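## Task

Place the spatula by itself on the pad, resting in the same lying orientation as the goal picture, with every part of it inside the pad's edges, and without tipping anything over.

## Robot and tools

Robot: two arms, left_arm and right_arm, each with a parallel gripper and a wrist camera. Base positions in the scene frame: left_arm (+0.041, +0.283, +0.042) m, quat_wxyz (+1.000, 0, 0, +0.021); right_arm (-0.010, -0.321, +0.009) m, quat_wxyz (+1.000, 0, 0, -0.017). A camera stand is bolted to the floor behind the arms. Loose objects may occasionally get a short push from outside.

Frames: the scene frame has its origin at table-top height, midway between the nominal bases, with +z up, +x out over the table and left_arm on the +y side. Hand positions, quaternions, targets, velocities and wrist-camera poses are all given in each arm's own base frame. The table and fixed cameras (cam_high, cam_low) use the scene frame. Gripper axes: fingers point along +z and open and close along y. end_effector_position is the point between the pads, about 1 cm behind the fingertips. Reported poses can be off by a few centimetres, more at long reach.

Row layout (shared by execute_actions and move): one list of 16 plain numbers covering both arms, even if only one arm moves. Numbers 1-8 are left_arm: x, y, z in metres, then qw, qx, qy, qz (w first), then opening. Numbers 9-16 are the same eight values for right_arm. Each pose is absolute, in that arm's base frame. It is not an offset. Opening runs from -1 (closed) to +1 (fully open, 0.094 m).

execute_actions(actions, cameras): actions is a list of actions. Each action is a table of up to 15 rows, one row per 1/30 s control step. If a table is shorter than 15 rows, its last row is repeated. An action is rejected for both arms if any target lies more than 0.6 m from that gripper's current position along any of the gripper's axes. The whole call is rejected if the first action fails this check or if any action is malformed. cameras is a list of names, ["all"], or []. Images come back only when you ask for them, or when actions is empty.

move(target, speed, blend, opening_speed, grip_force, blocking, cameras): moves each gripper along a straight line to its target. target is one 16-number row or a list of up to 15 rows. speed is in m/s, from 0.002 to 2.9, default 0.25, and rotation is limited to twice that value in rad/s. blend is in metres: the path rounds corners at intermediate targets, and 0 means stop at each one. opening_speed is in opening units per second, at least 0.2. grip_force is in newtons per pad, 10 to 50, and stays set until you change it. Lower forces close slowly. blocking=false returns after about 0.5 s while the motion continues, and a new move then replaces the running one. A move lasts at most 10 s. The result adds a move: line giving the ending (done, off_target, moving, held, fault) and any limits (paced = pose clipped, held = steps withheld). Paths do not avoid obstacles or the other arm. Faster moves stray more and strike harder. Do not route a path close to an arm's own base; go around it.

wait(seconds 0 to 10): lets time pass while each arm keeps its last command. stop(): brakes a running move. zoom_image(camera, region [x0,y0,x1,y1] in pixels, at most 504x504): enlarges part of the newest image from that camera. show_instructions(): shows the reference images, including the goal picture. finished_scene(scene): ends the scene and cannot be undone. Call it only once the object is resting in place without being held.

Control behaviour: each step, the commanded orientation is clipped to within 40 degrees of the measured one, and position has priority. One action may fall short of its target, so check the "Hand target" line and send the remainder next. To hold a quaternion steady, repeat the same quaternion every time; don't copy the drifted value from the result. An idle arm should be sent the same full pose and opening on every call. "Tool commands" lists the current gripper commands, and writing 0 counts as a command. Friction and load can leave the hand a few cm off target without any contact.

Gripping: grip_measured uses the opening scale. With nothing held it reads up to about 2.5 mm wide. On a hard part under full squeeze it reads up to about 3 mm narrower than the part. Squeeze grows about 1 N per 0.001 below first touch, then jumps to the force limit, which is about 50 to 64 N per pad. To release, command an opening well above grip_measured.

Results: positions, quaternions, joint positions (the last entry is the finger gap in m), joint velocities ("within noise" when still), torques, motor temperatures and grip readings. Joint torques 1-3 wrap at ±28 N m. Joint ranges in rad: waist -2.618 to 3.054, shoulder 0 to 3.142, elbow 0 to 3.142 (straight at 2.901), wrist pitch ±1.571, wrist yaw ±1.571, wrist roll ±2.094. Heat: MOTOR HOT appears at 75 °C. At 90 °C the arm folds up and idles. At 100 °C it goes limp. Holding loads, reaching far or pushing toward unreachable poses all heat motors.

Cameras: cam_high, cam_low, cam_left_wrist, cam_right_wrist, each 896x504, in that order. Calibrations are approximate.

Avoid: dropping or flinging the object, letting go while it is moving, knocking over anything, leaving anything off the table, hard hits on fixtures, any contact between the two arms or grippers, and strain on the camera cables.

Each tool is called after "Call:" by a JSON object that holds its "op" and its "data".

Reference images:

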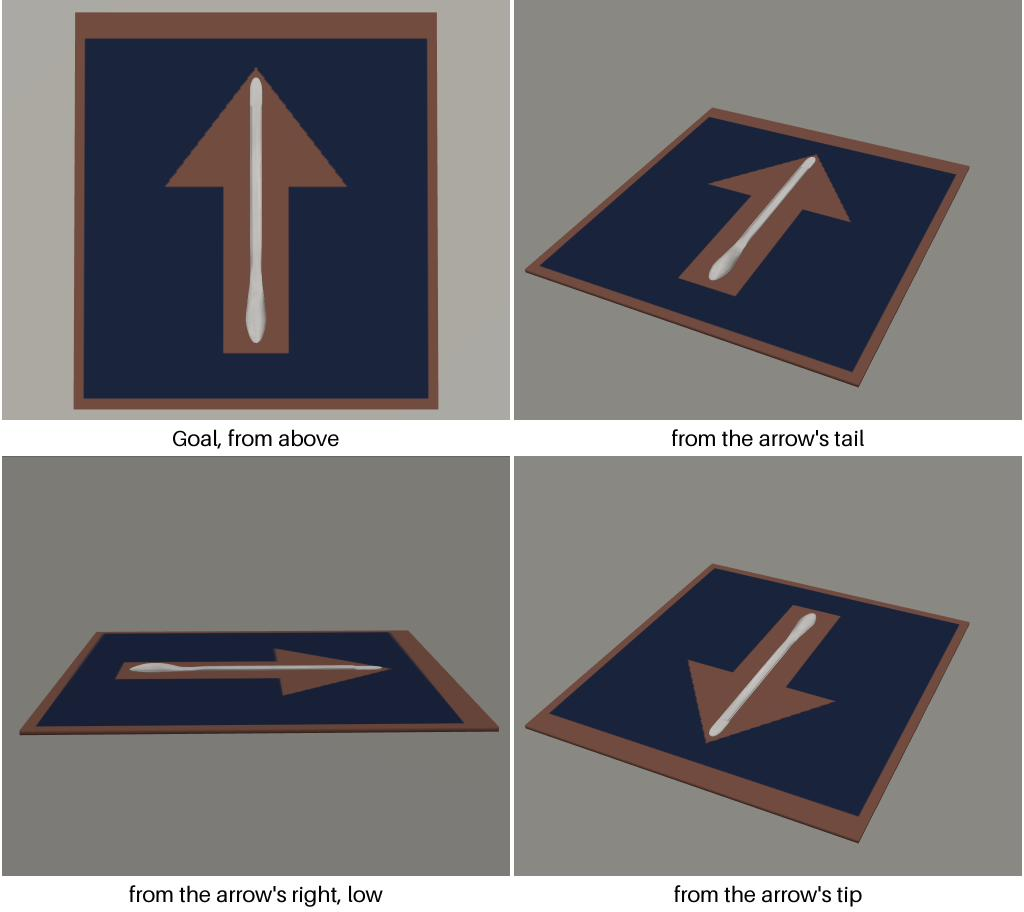

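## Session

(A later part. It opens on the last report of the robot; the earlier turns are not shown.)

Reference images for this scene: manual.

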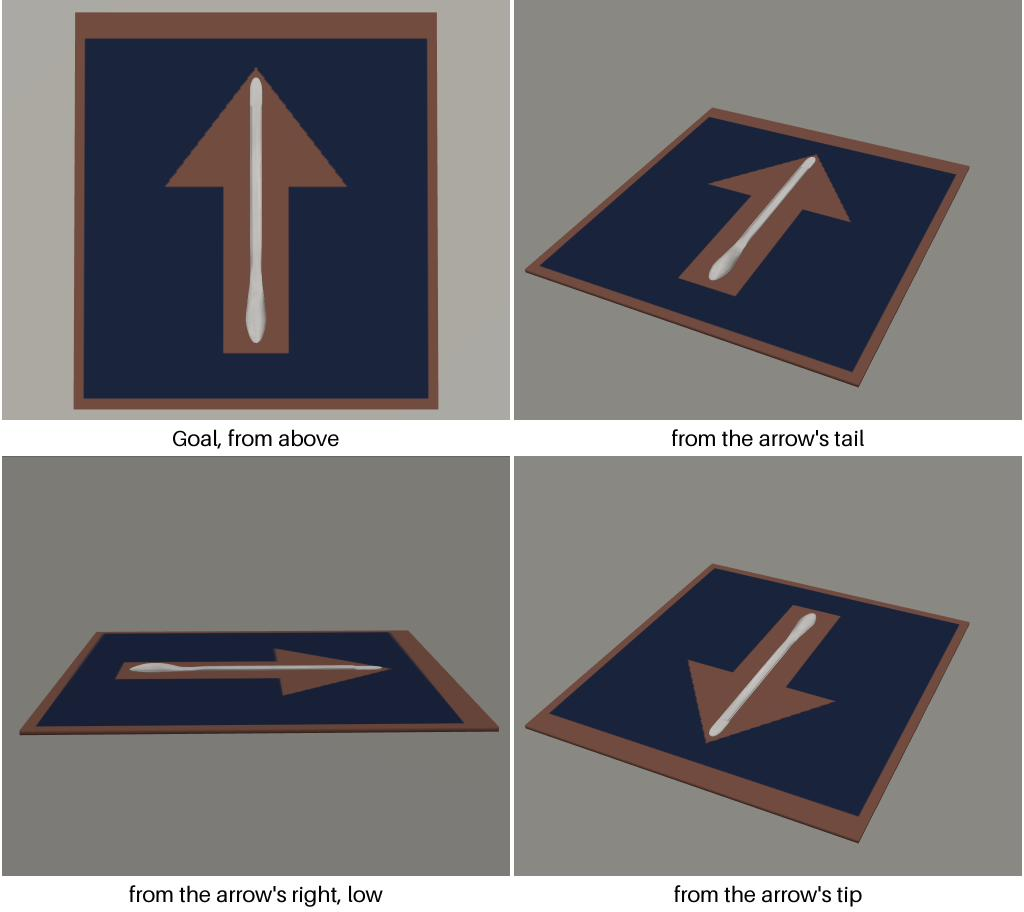

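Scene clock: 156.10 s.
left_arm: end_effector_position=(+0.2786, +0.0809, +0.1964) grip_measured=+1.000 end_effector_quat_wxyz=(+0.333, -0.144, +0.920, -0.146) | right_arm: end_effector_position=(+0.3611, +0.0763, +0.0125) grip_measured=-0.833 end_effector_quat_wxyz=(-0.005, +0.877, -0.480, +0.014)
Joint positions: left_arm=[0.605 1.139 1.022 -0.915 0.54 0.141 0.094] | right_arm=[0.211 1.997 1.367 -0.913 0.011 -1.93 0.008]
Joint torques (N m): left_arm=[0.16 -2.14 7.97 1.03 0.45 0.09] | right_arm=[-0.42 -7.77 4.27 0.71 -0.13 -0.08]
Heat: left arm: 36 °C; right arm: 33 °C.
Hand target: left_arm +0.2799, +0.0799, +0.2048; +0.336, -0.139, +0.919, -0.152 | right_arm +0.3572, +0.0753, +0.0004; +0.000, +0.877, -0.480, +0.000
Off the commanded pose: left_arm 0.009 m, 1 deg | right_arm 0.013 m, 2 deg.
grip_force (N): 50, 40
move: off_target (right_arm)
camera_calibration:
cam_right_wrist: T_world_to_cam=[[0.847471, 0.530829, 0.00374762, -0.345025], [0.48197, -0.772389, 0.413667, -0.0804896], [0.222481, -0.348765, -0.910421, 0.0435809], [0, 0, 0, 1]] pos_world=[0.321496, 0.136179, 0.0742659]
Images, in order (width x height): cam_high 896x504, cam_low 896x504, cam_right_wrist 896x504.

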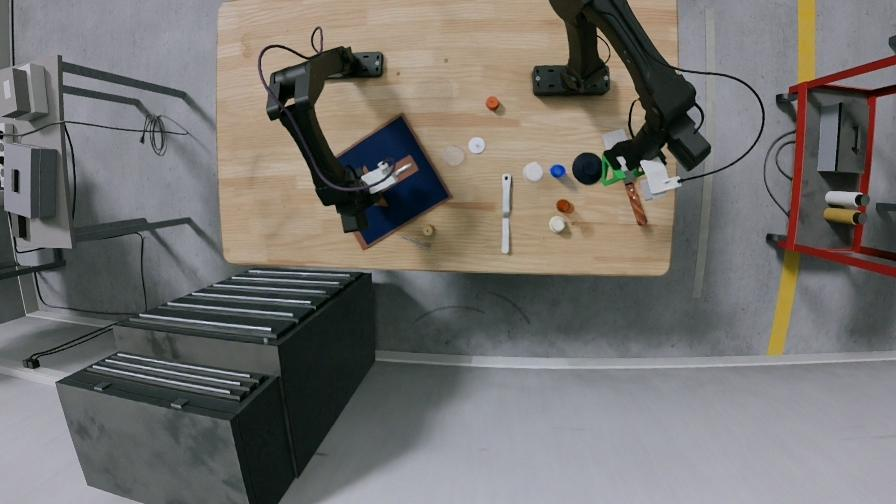

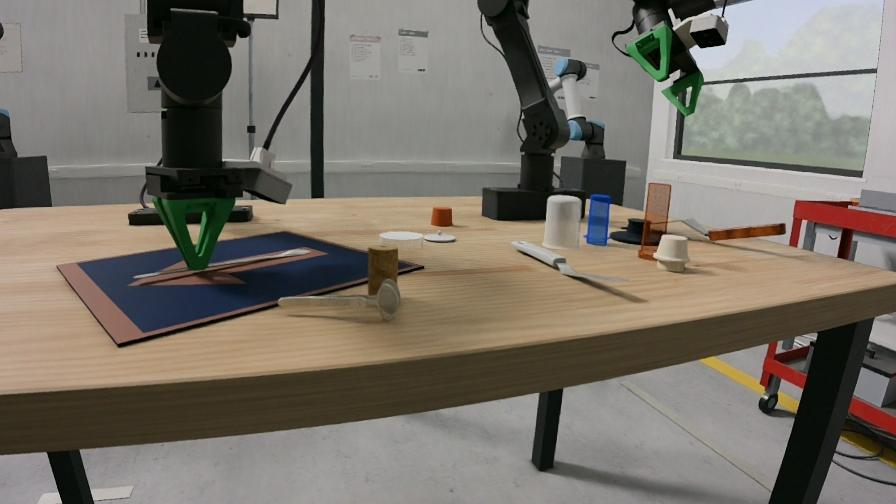

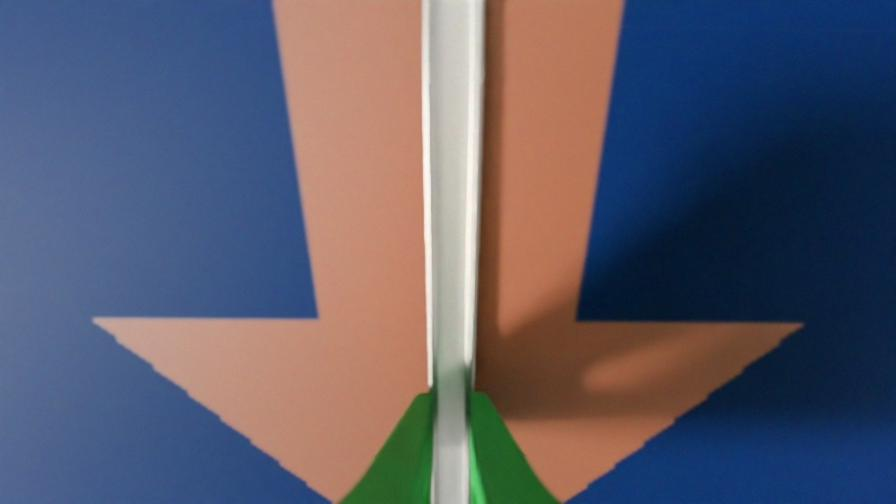

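Call:
{"op": "move", "data": {"target": [0.28, 0.08, 0.205, 0.336, -0.139, 0.919, -0.152, 1.0, 0.3572, 0.0752, -0.005, 0.0, 0.8776, -0.4795, 0.0, -1.0], "speed": 0.03, "cameras": ["cam_right_wrist", "cam_low"]}}

Call:
{"op": "zoom_image", "data": {"camera": "cam_low", "region": [50, 180, 450, 360]}}

Scene clock: 158.67 s.
left_arm: end_effector_position=(+0.2786, +0.0809, +0.1964) grip_measured=+1.000 end_effector_quat_wxyz=(+0.333, -0.144, +0.920, -0.146) | right_arm: end_effector_position=(+0.3607, +0.0765, +0.0084) grip_measured=-0.833 end_effector_quat_wxyz=(-0.004, +0.877, -0.480, +0.012)
Joint positions: left_arm=[0.605 1.139 1.022 -0.915 0.54 0.141 0.094] | right_arm=[0.211 2.005 1.36 -0.902 0.01 -1.93 0.008]
Joint torques (N m): left_arm=[0.05 -2.44 7.94 1.03 0.45 0.07] | right_arm=[-0.42 -7.87 3.86 0.74 -0.12 -0.07]
Heat: left arm: 36 °C; right arm: 33 °C.
Hand target: left_arm +0.2799, +0.0799, +0.2048; +0.336, -0.139, +0.919, -0.152 | right_arm +0.3568, +0.0751, -0.0046; +0.000, +0.877, -0.480, +0.000
Off the commanded pose: left_arm 0.009 m, 1 deg | right_arm 0.014 m, 1 deg.
grip_force (N): 50, 40
move: off_target (right_arm)
camera_calibration:
cam_right_wrist: T_world_to_cam=[[0.847288, 0.531132, 0.0016758, -0.344726], [0.483398, -0.77244, 0.411901, -0.0790257], [0.220068, -0.348189, -0.911227, 0.0408641], [0, 0, 0, 1]] pos_world=[0.32129, 0.136281, 0.0703649]
Images, in order (width x height): cam_low 896x504, cam_right_wrist 896x504.

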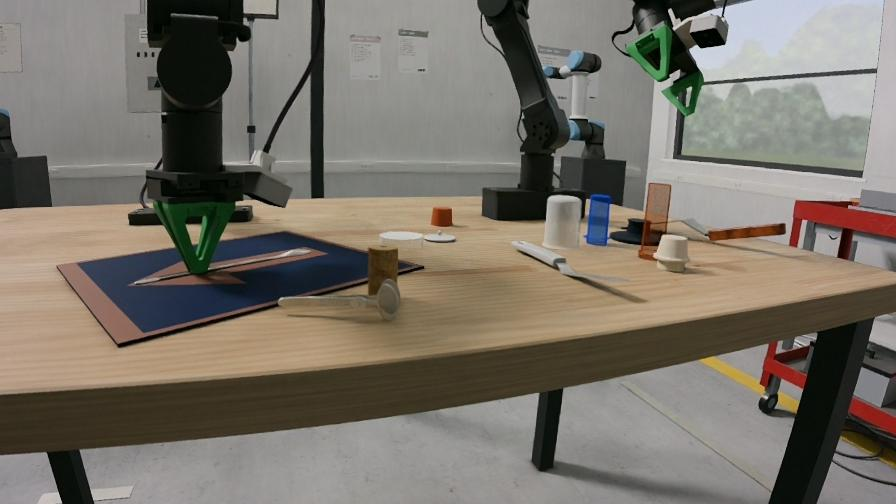

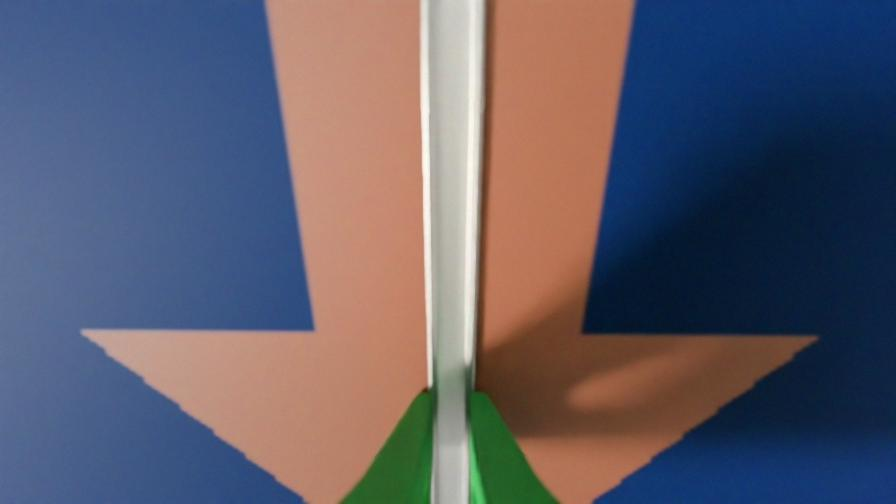

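Scaled by 1.260.

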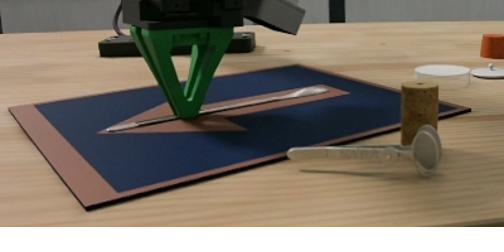

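Call:
{"op": "move", "data": {"target": [0.28, 0.08, 0.205, 0.336, -0.139, 0.919, -0.152, 1.0, 0.3572, 0.0752, -0.008, 0.0, 0.8776, -0.4795, 0.0, -1.0], "speed": 0.02, "cameras": ["cam_right_wrist", "cam_low"]}}

Call:
{"op": "zoom_image", "data": {"camera": "cam_low", "region": [120, 220, 330, 310]}}

Scene clock: 161.07 s.
left_arm: end_effector_position=(+0.2786, +0.0809, +0.1964) grip_measured=+1.000 end_effector_quat_wxyz=(+0.333, -0.144, +0.920, -0.146) | right_arm: end_effector_position=(+0.3606, +0.0764, +0.0080) grip_measured=-0.833 end_effector_quat_wxyz=(-0.004, +0.877, -0.480, +0.012)
Joint positions: left_arm=[0.605 1.139 1.022 -0.915 0.54 0.141 0.094] | right_arm=[0.211 2.005 1.358 -0.9 0.01 -1.93 0.008]
Joint torques (N m): left_arm=[0.31 -2.48 8.05 1.03 0.43 0.09] | right_arm=[-0.44 -7.51 3.48 0.84 -0.11 -0.09]
Heat: left arm: 36 °C; right arm: 33 °C.
Hand target: left_arm +0.2799, +0.0799, +0.2048; +0.336, -0.139, +0.919, -0.152 | right_arm +0.3566, +0.0751, -0.0075; +0.000, +0.877, -0.480, +0.000
Off the commanded pose: left_arm 0.009 m, 1 deg | right_arm 0.016 m, 2 deg.
grip_force (N): 50, 40
move: off_target (right_arm)
camera_calibration:
cam_right_wrist: T_world_to_cam=[[0.847257, 0.53118, 0.00198886, -0.344606], [0.483318, -0.772458, 0.411962, -0.0788249], [0.220362, -0.348076, -0.911199, 0.0402839], [0, 0, 0, 1]] pos_world=[0.32119, 0.136181, 0.0698649]
Images, in order (width x height): cam_low 896x504, cam_right_wrist 896x504.

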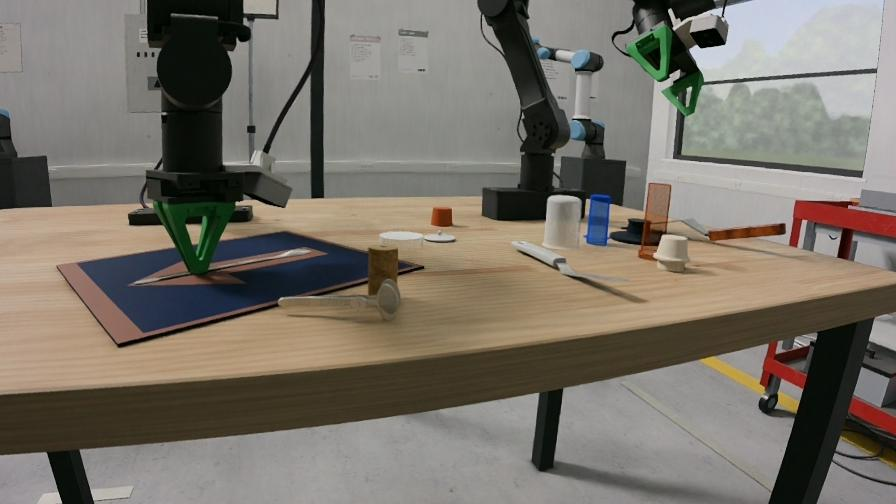

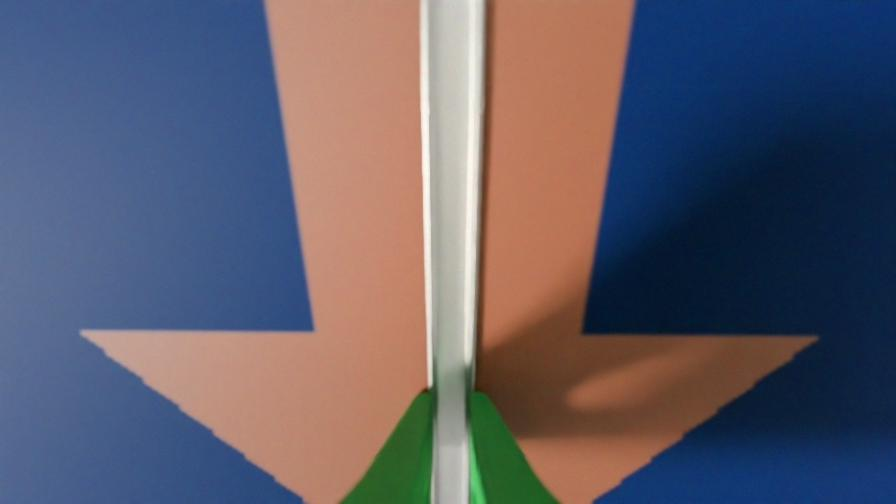

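Scaled by 2.400.

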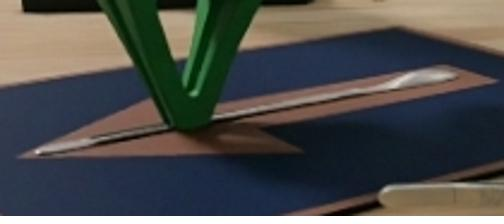

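Call:
{"op": "move", "data": {"target": [0.28, 0.08, 0.205, 0.336, -0.139, 0.919, -0.152, 1.0, 0.3572, 0.0752, -0.006, 0.0, 0.8776, -0.4795, 0.0, -0.4], "speed": 0.02, "opening_speed": 0.3, "cameras": ["cam_right_wrist"]}}

Scene clock: 165.33 s.
left_arm: end_effector_position=(+0.2786, +0.0809, +0.1964) grip_measured=+1.000 end_effector_quat_wxyz=(+0.333, -0.144, +0.920, -0.146) | right_arm: end_effector_position=(+0.3658, +0.0779, +0.0082) grip_measured=-0.403 end_effector_quat_wxyz=(-0.012, +0.877, -0.480, +0.020)
Joint positions: left_arm=[0.605 1.139 1.022 -0.915 0.54 0.141 0.094] | right_arm=[0.211 2.005 1.358 -0.878 0.008 -1.93 0.028]
Joint torques (N m): left_arm=[0.13 -2.43 7.97 1.05 0.44 0.04] | right_arm=[-0.42 -7.8 3.96 0.59 -0.09 -0.1]
Heat: left arm: 36 °C; right arm: 33 °C.
Hand target: left_arm +0.2799, +0.0799, +0.2048; +0.336, -0.139, +0.919, -0.152 | right_arm +0.3569, +0.0752, -0.0055; +0.000, +0.877, -0.480, +0.000
Off the commanded pose: left_arm 0.009 m, 1 deg | right_arm 0.017 m, 3 deg.
grip_force (N): 50, 40
move: off_target (right_arm)
camera_calibration:
cam_right_wrist: T_world_to_cam=[[0.847001, 0.531105, 0.0227344, -0.34981], [0.474814, -0.775075, 0.416905, -0.076962], [0.239041, -0.342324, -0.908666, 0.0326041], [0, 0, 0, 1]] pos_world=[0.325038, 0.137296, 0.0696648]
Images, in order (width x height): cam_right_wrist 896x504.

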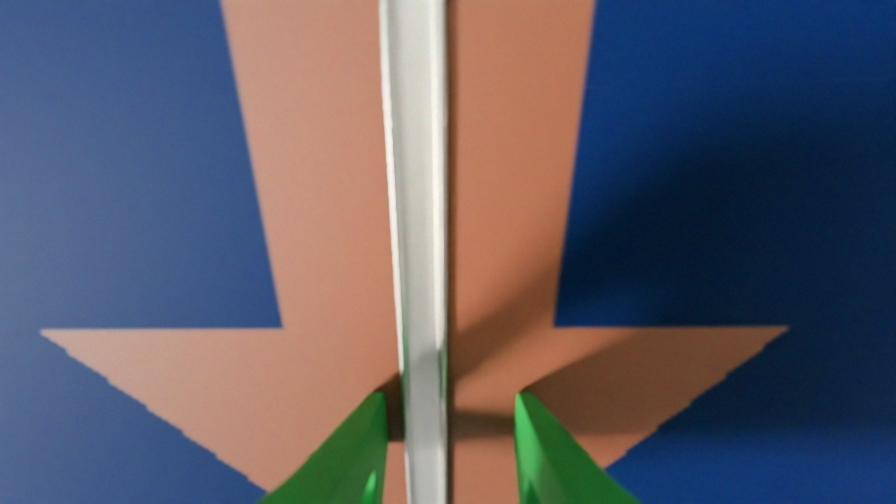

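Call:
{"op": "move", "data": {"target": [[0.28, 0.08, 0.205, 0.336, -0.139, 0.919, -0.152, 1.0, 0.3572, 0.0752, -0.004, 0.0, 0.8776, -0.4795, 0.0, 0.1]], "speed": 0.02, "opening_speed": 0.5, "cameras": ["cam_right_wrist"]}}

Scene clock: 170.43 s.
left_arm: end_effector_position=(+0.2786, +0.0809, +0.1964) grip_measured=+1.000 end_effector_quat_wxyz=(+0.333, -0.144, +0.920, -0.146) | right_arm: end_effector_position=(+0.3658, +0.0779, +0.0082) grip_measured=+0.097 end_effector_quat_wxyz=(-0.012, +0.877, -0.480, +0.020)
Joint positions: left_arm=[0.605 1.139 1.022 -0.915 0.54 0.141 0.094] | right_arm=[0.211 2.005 1.358 -0.878 0.008 -1.93 0.052]
Joint torques (N m): left_arm=[0.32 -2.65 8.05 1 0.37 0.04] | right_arm=[-0.46 -8.01 4.27 0.52 -0.1 -0.09]
Heat: left arm: 36 °C; right arm: 33 °C.
Hand target: left_arm +0.2799, +0.0799, +0.2048; +0.336, -0.139, +0.919, -0.152 | right_arm +0.3569, +0.0752, -0.0036; +0.000, +0.877, -0.480, +0.000
Off the commanded pose: left_arm 0.009 m, 1 deg | right_arm 0.015 m, 3 deg.
grip_force (N): 50, 40
move: off_target (right_arm)
camera_calibration:
cam_right_wrist: T_world_to_cam=[[0.847001, 0.531105, 0.0227344, -0.34981], [0.474814, -0.775075, 0.416905, -0.076962], [0.239041, -0.342324, -0.908666, 0.0326041], [0, 0, 0, 1]] pos_world=[0.325038, 0.137296, 0.0696648]
Images, in order (width x height): cam_right_wrist 896x504.

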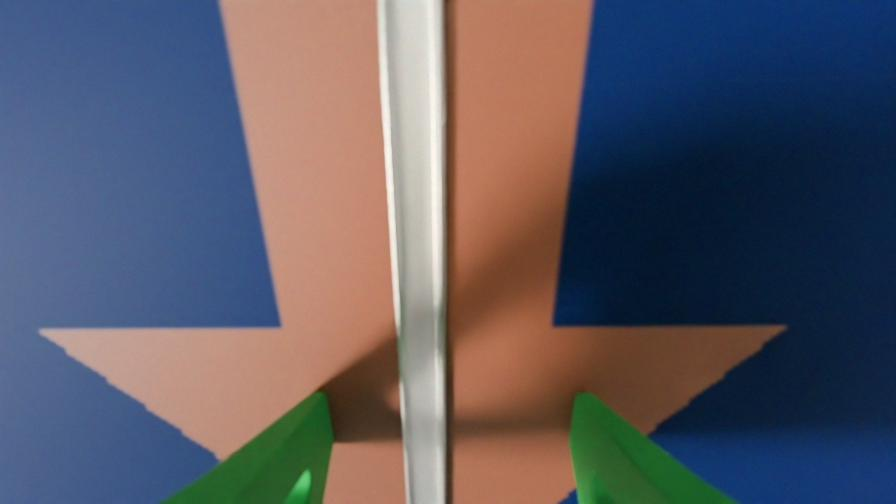

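Call:
{"op": "move", "data": {"target": [[0.28, 0.08, 0.205, 0.336, -0.139, 0.919, -0.152, 1.0, 0.3600, 0.076, 0.05, 0.0, 0.8776, -0.4795, 0.0, 0.1],[0.28, 0.08, 0.205, 0.336, -0.139, 0.919, -0.152, 1.0, 0.30, 0.14, 0.20, 0.0, 0.8776, -0.4795, 0.0, 0.1]], "speed": [0.06, 0.2], "blend": [0.01, 0.0], "cameras": ["all"]}}

Scene clock: 174.93 s.
left_arm: end_effector_position=(+0.2786, +0.0809, +0.1964) grip_measured=+1.000 end_effector_quat_wxyz=(+0.333, -0.144, +0.920, -0.146) | right_arm: end_effector_position=(+0.3038, +0.1400, +0.1827) grip_measured=+0.097 end_effector_quat_wxyz=(+0.000, +0.879, -0.477, +0.005)
Joint positions: left_arm=[0.605 1.139 1.022 -0.915 0.54 0.141 0.094] | right_arm=[0.433 1.831 1.829 -1.562 0.007 -1.714 0.052]
Joint torques (N m): left_arm=[0.29 -2.28 8.16 1.05 0.45 0.08] | right_arm=[0.1 -11.81 7.27 0.29 -0.09 0.01]
Heat: left arm: 36 °C; right arm: 33 °C.
Hand target: left_arm +0.2799, +0.0799, +0.2048; +0.336, -0.139, +0.919, -0.152 | right_arm +0.2998, +0.1398, +0.1990; -0.017, +0.877, -0.479, +0.012
Off the commanded pose: left_arm 0.009 m, 1 deg | right_arm 0.018 m, 1 deg.
joint sent to its limit (right arm) — joint 4 (wrist pitch), lower limit. The joint targets still meet the commanded pose.
grip_force (N): 50, 40
move: off_target (right_arm)
camera_calibration:
cam_left_wrist: T_world_to_cam=[[0.147499, -0.920973, 0.360629, -0.0376577], [-0.947344, -0.236331, -0.216071, 0.36477], [0.284224, -0.309769, -0.907337, 0.209573], [0, 0, 0, 1]] pos_world=[0.291552, 0.116444, 0.28255]
cam_right_wrist: T_world_to_cam=[[0.844083, 0.536075, -0.0121309, -0.327745], [0.494665, -0.769751, 0.403472, -0.076441], [0.206954, -0.346565, -0.914911, 0.238707], [0, 0, 0, 1]] pos_world=[0.265055, 0.199583, 0.245262]

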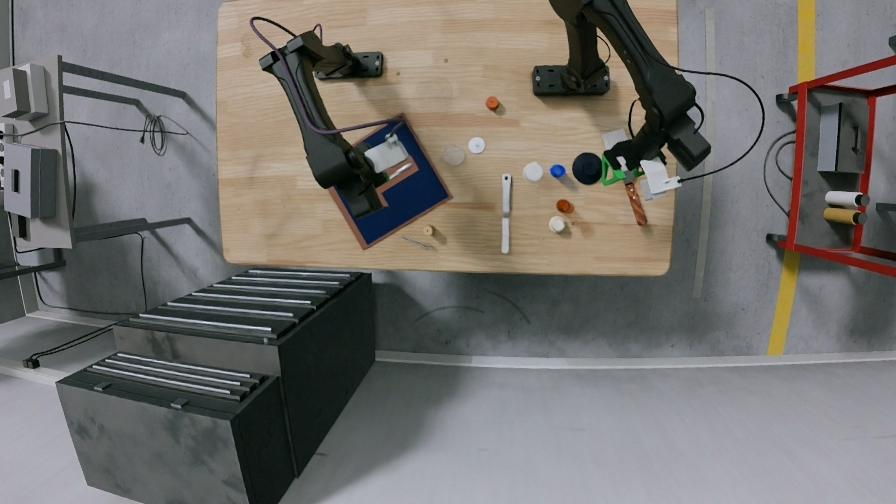

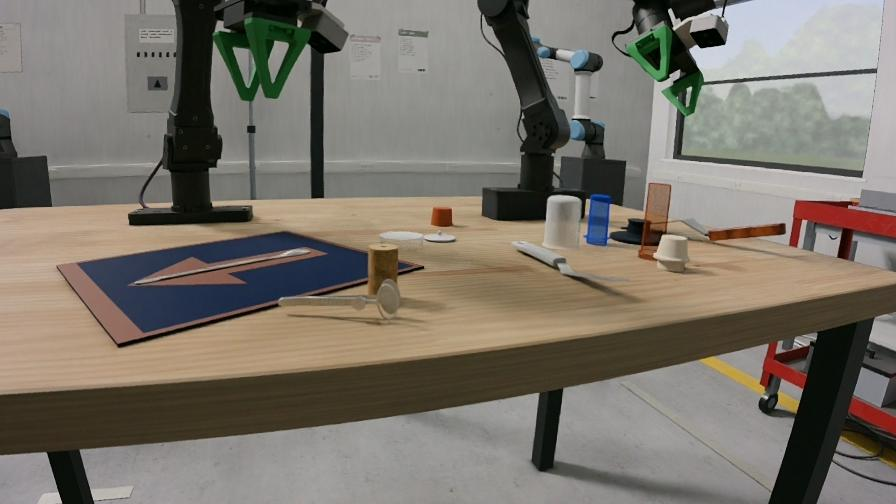

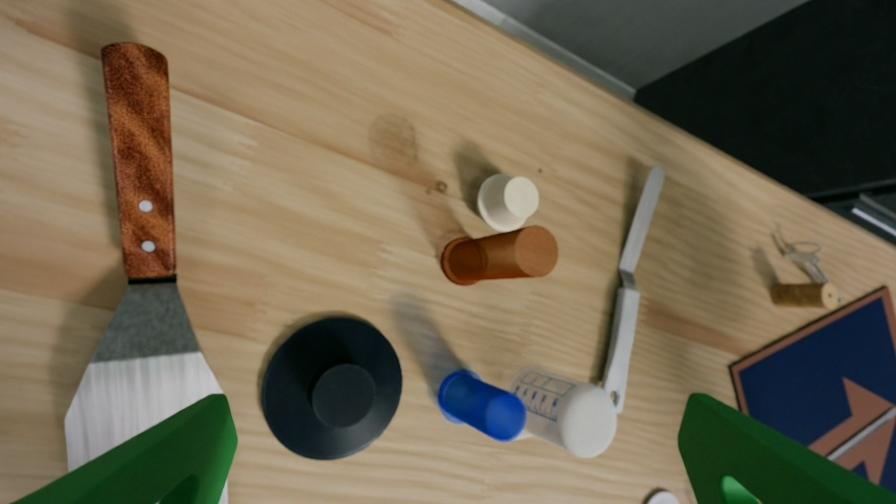

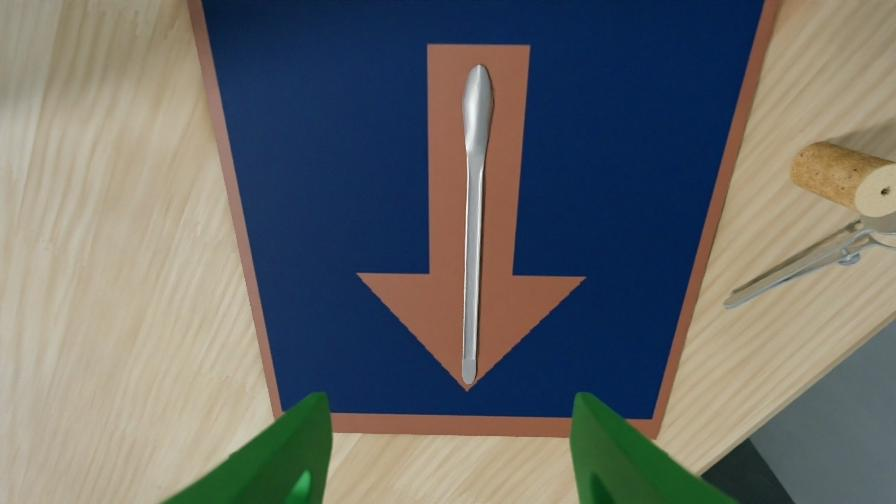

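Call:
{"op": "zoom_image", "data": {"camera": "cam_right_wrist", "region": [400, 20, 560, 210]}}

Call:
{"op": "zoom_image", "data": {"camera": "cam_right_wrist", "region": [400, 240, 560, 430]}}

Call:
{"op": "zoom_image", "data": {"camera": "cam_low", "region": [120, 220, 330, 310]}}

Scaled by 2.653.

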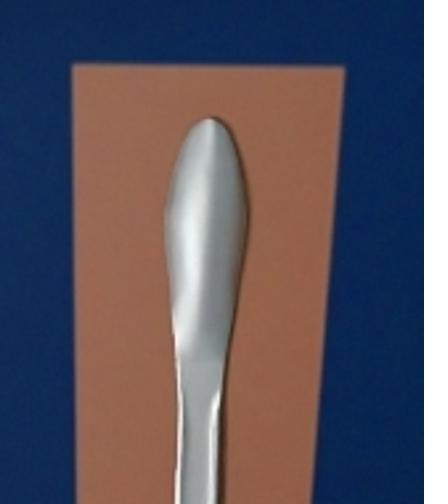

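Scaled by 2.653.

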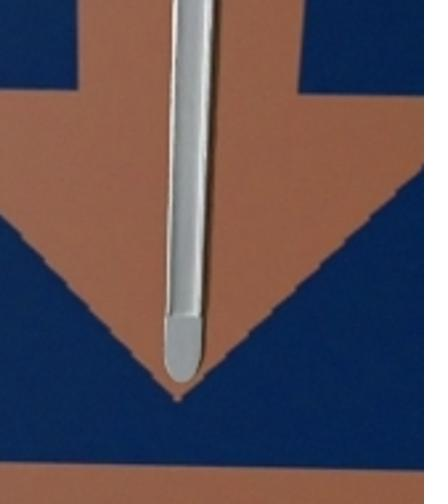

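Scaled by 2.400.

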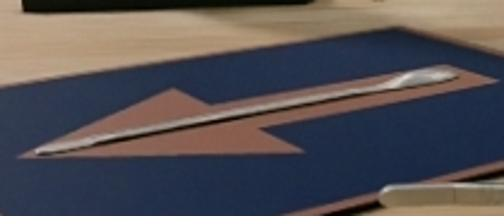

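Call:
{"op": "show_instructions", "data": {}}

Reference images for this scene: manual.

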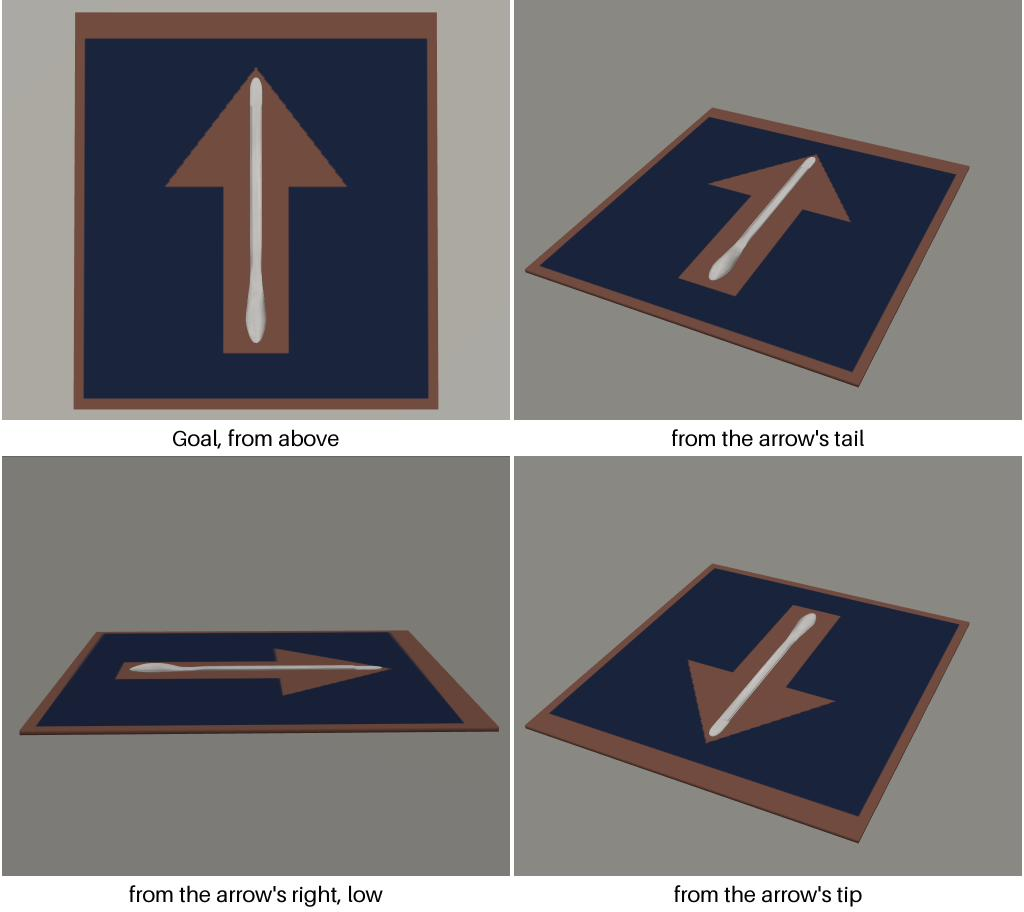

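Call:
{"op": "finished_scene", "data": {"scene": 2}}

The scene is finished: the task was done.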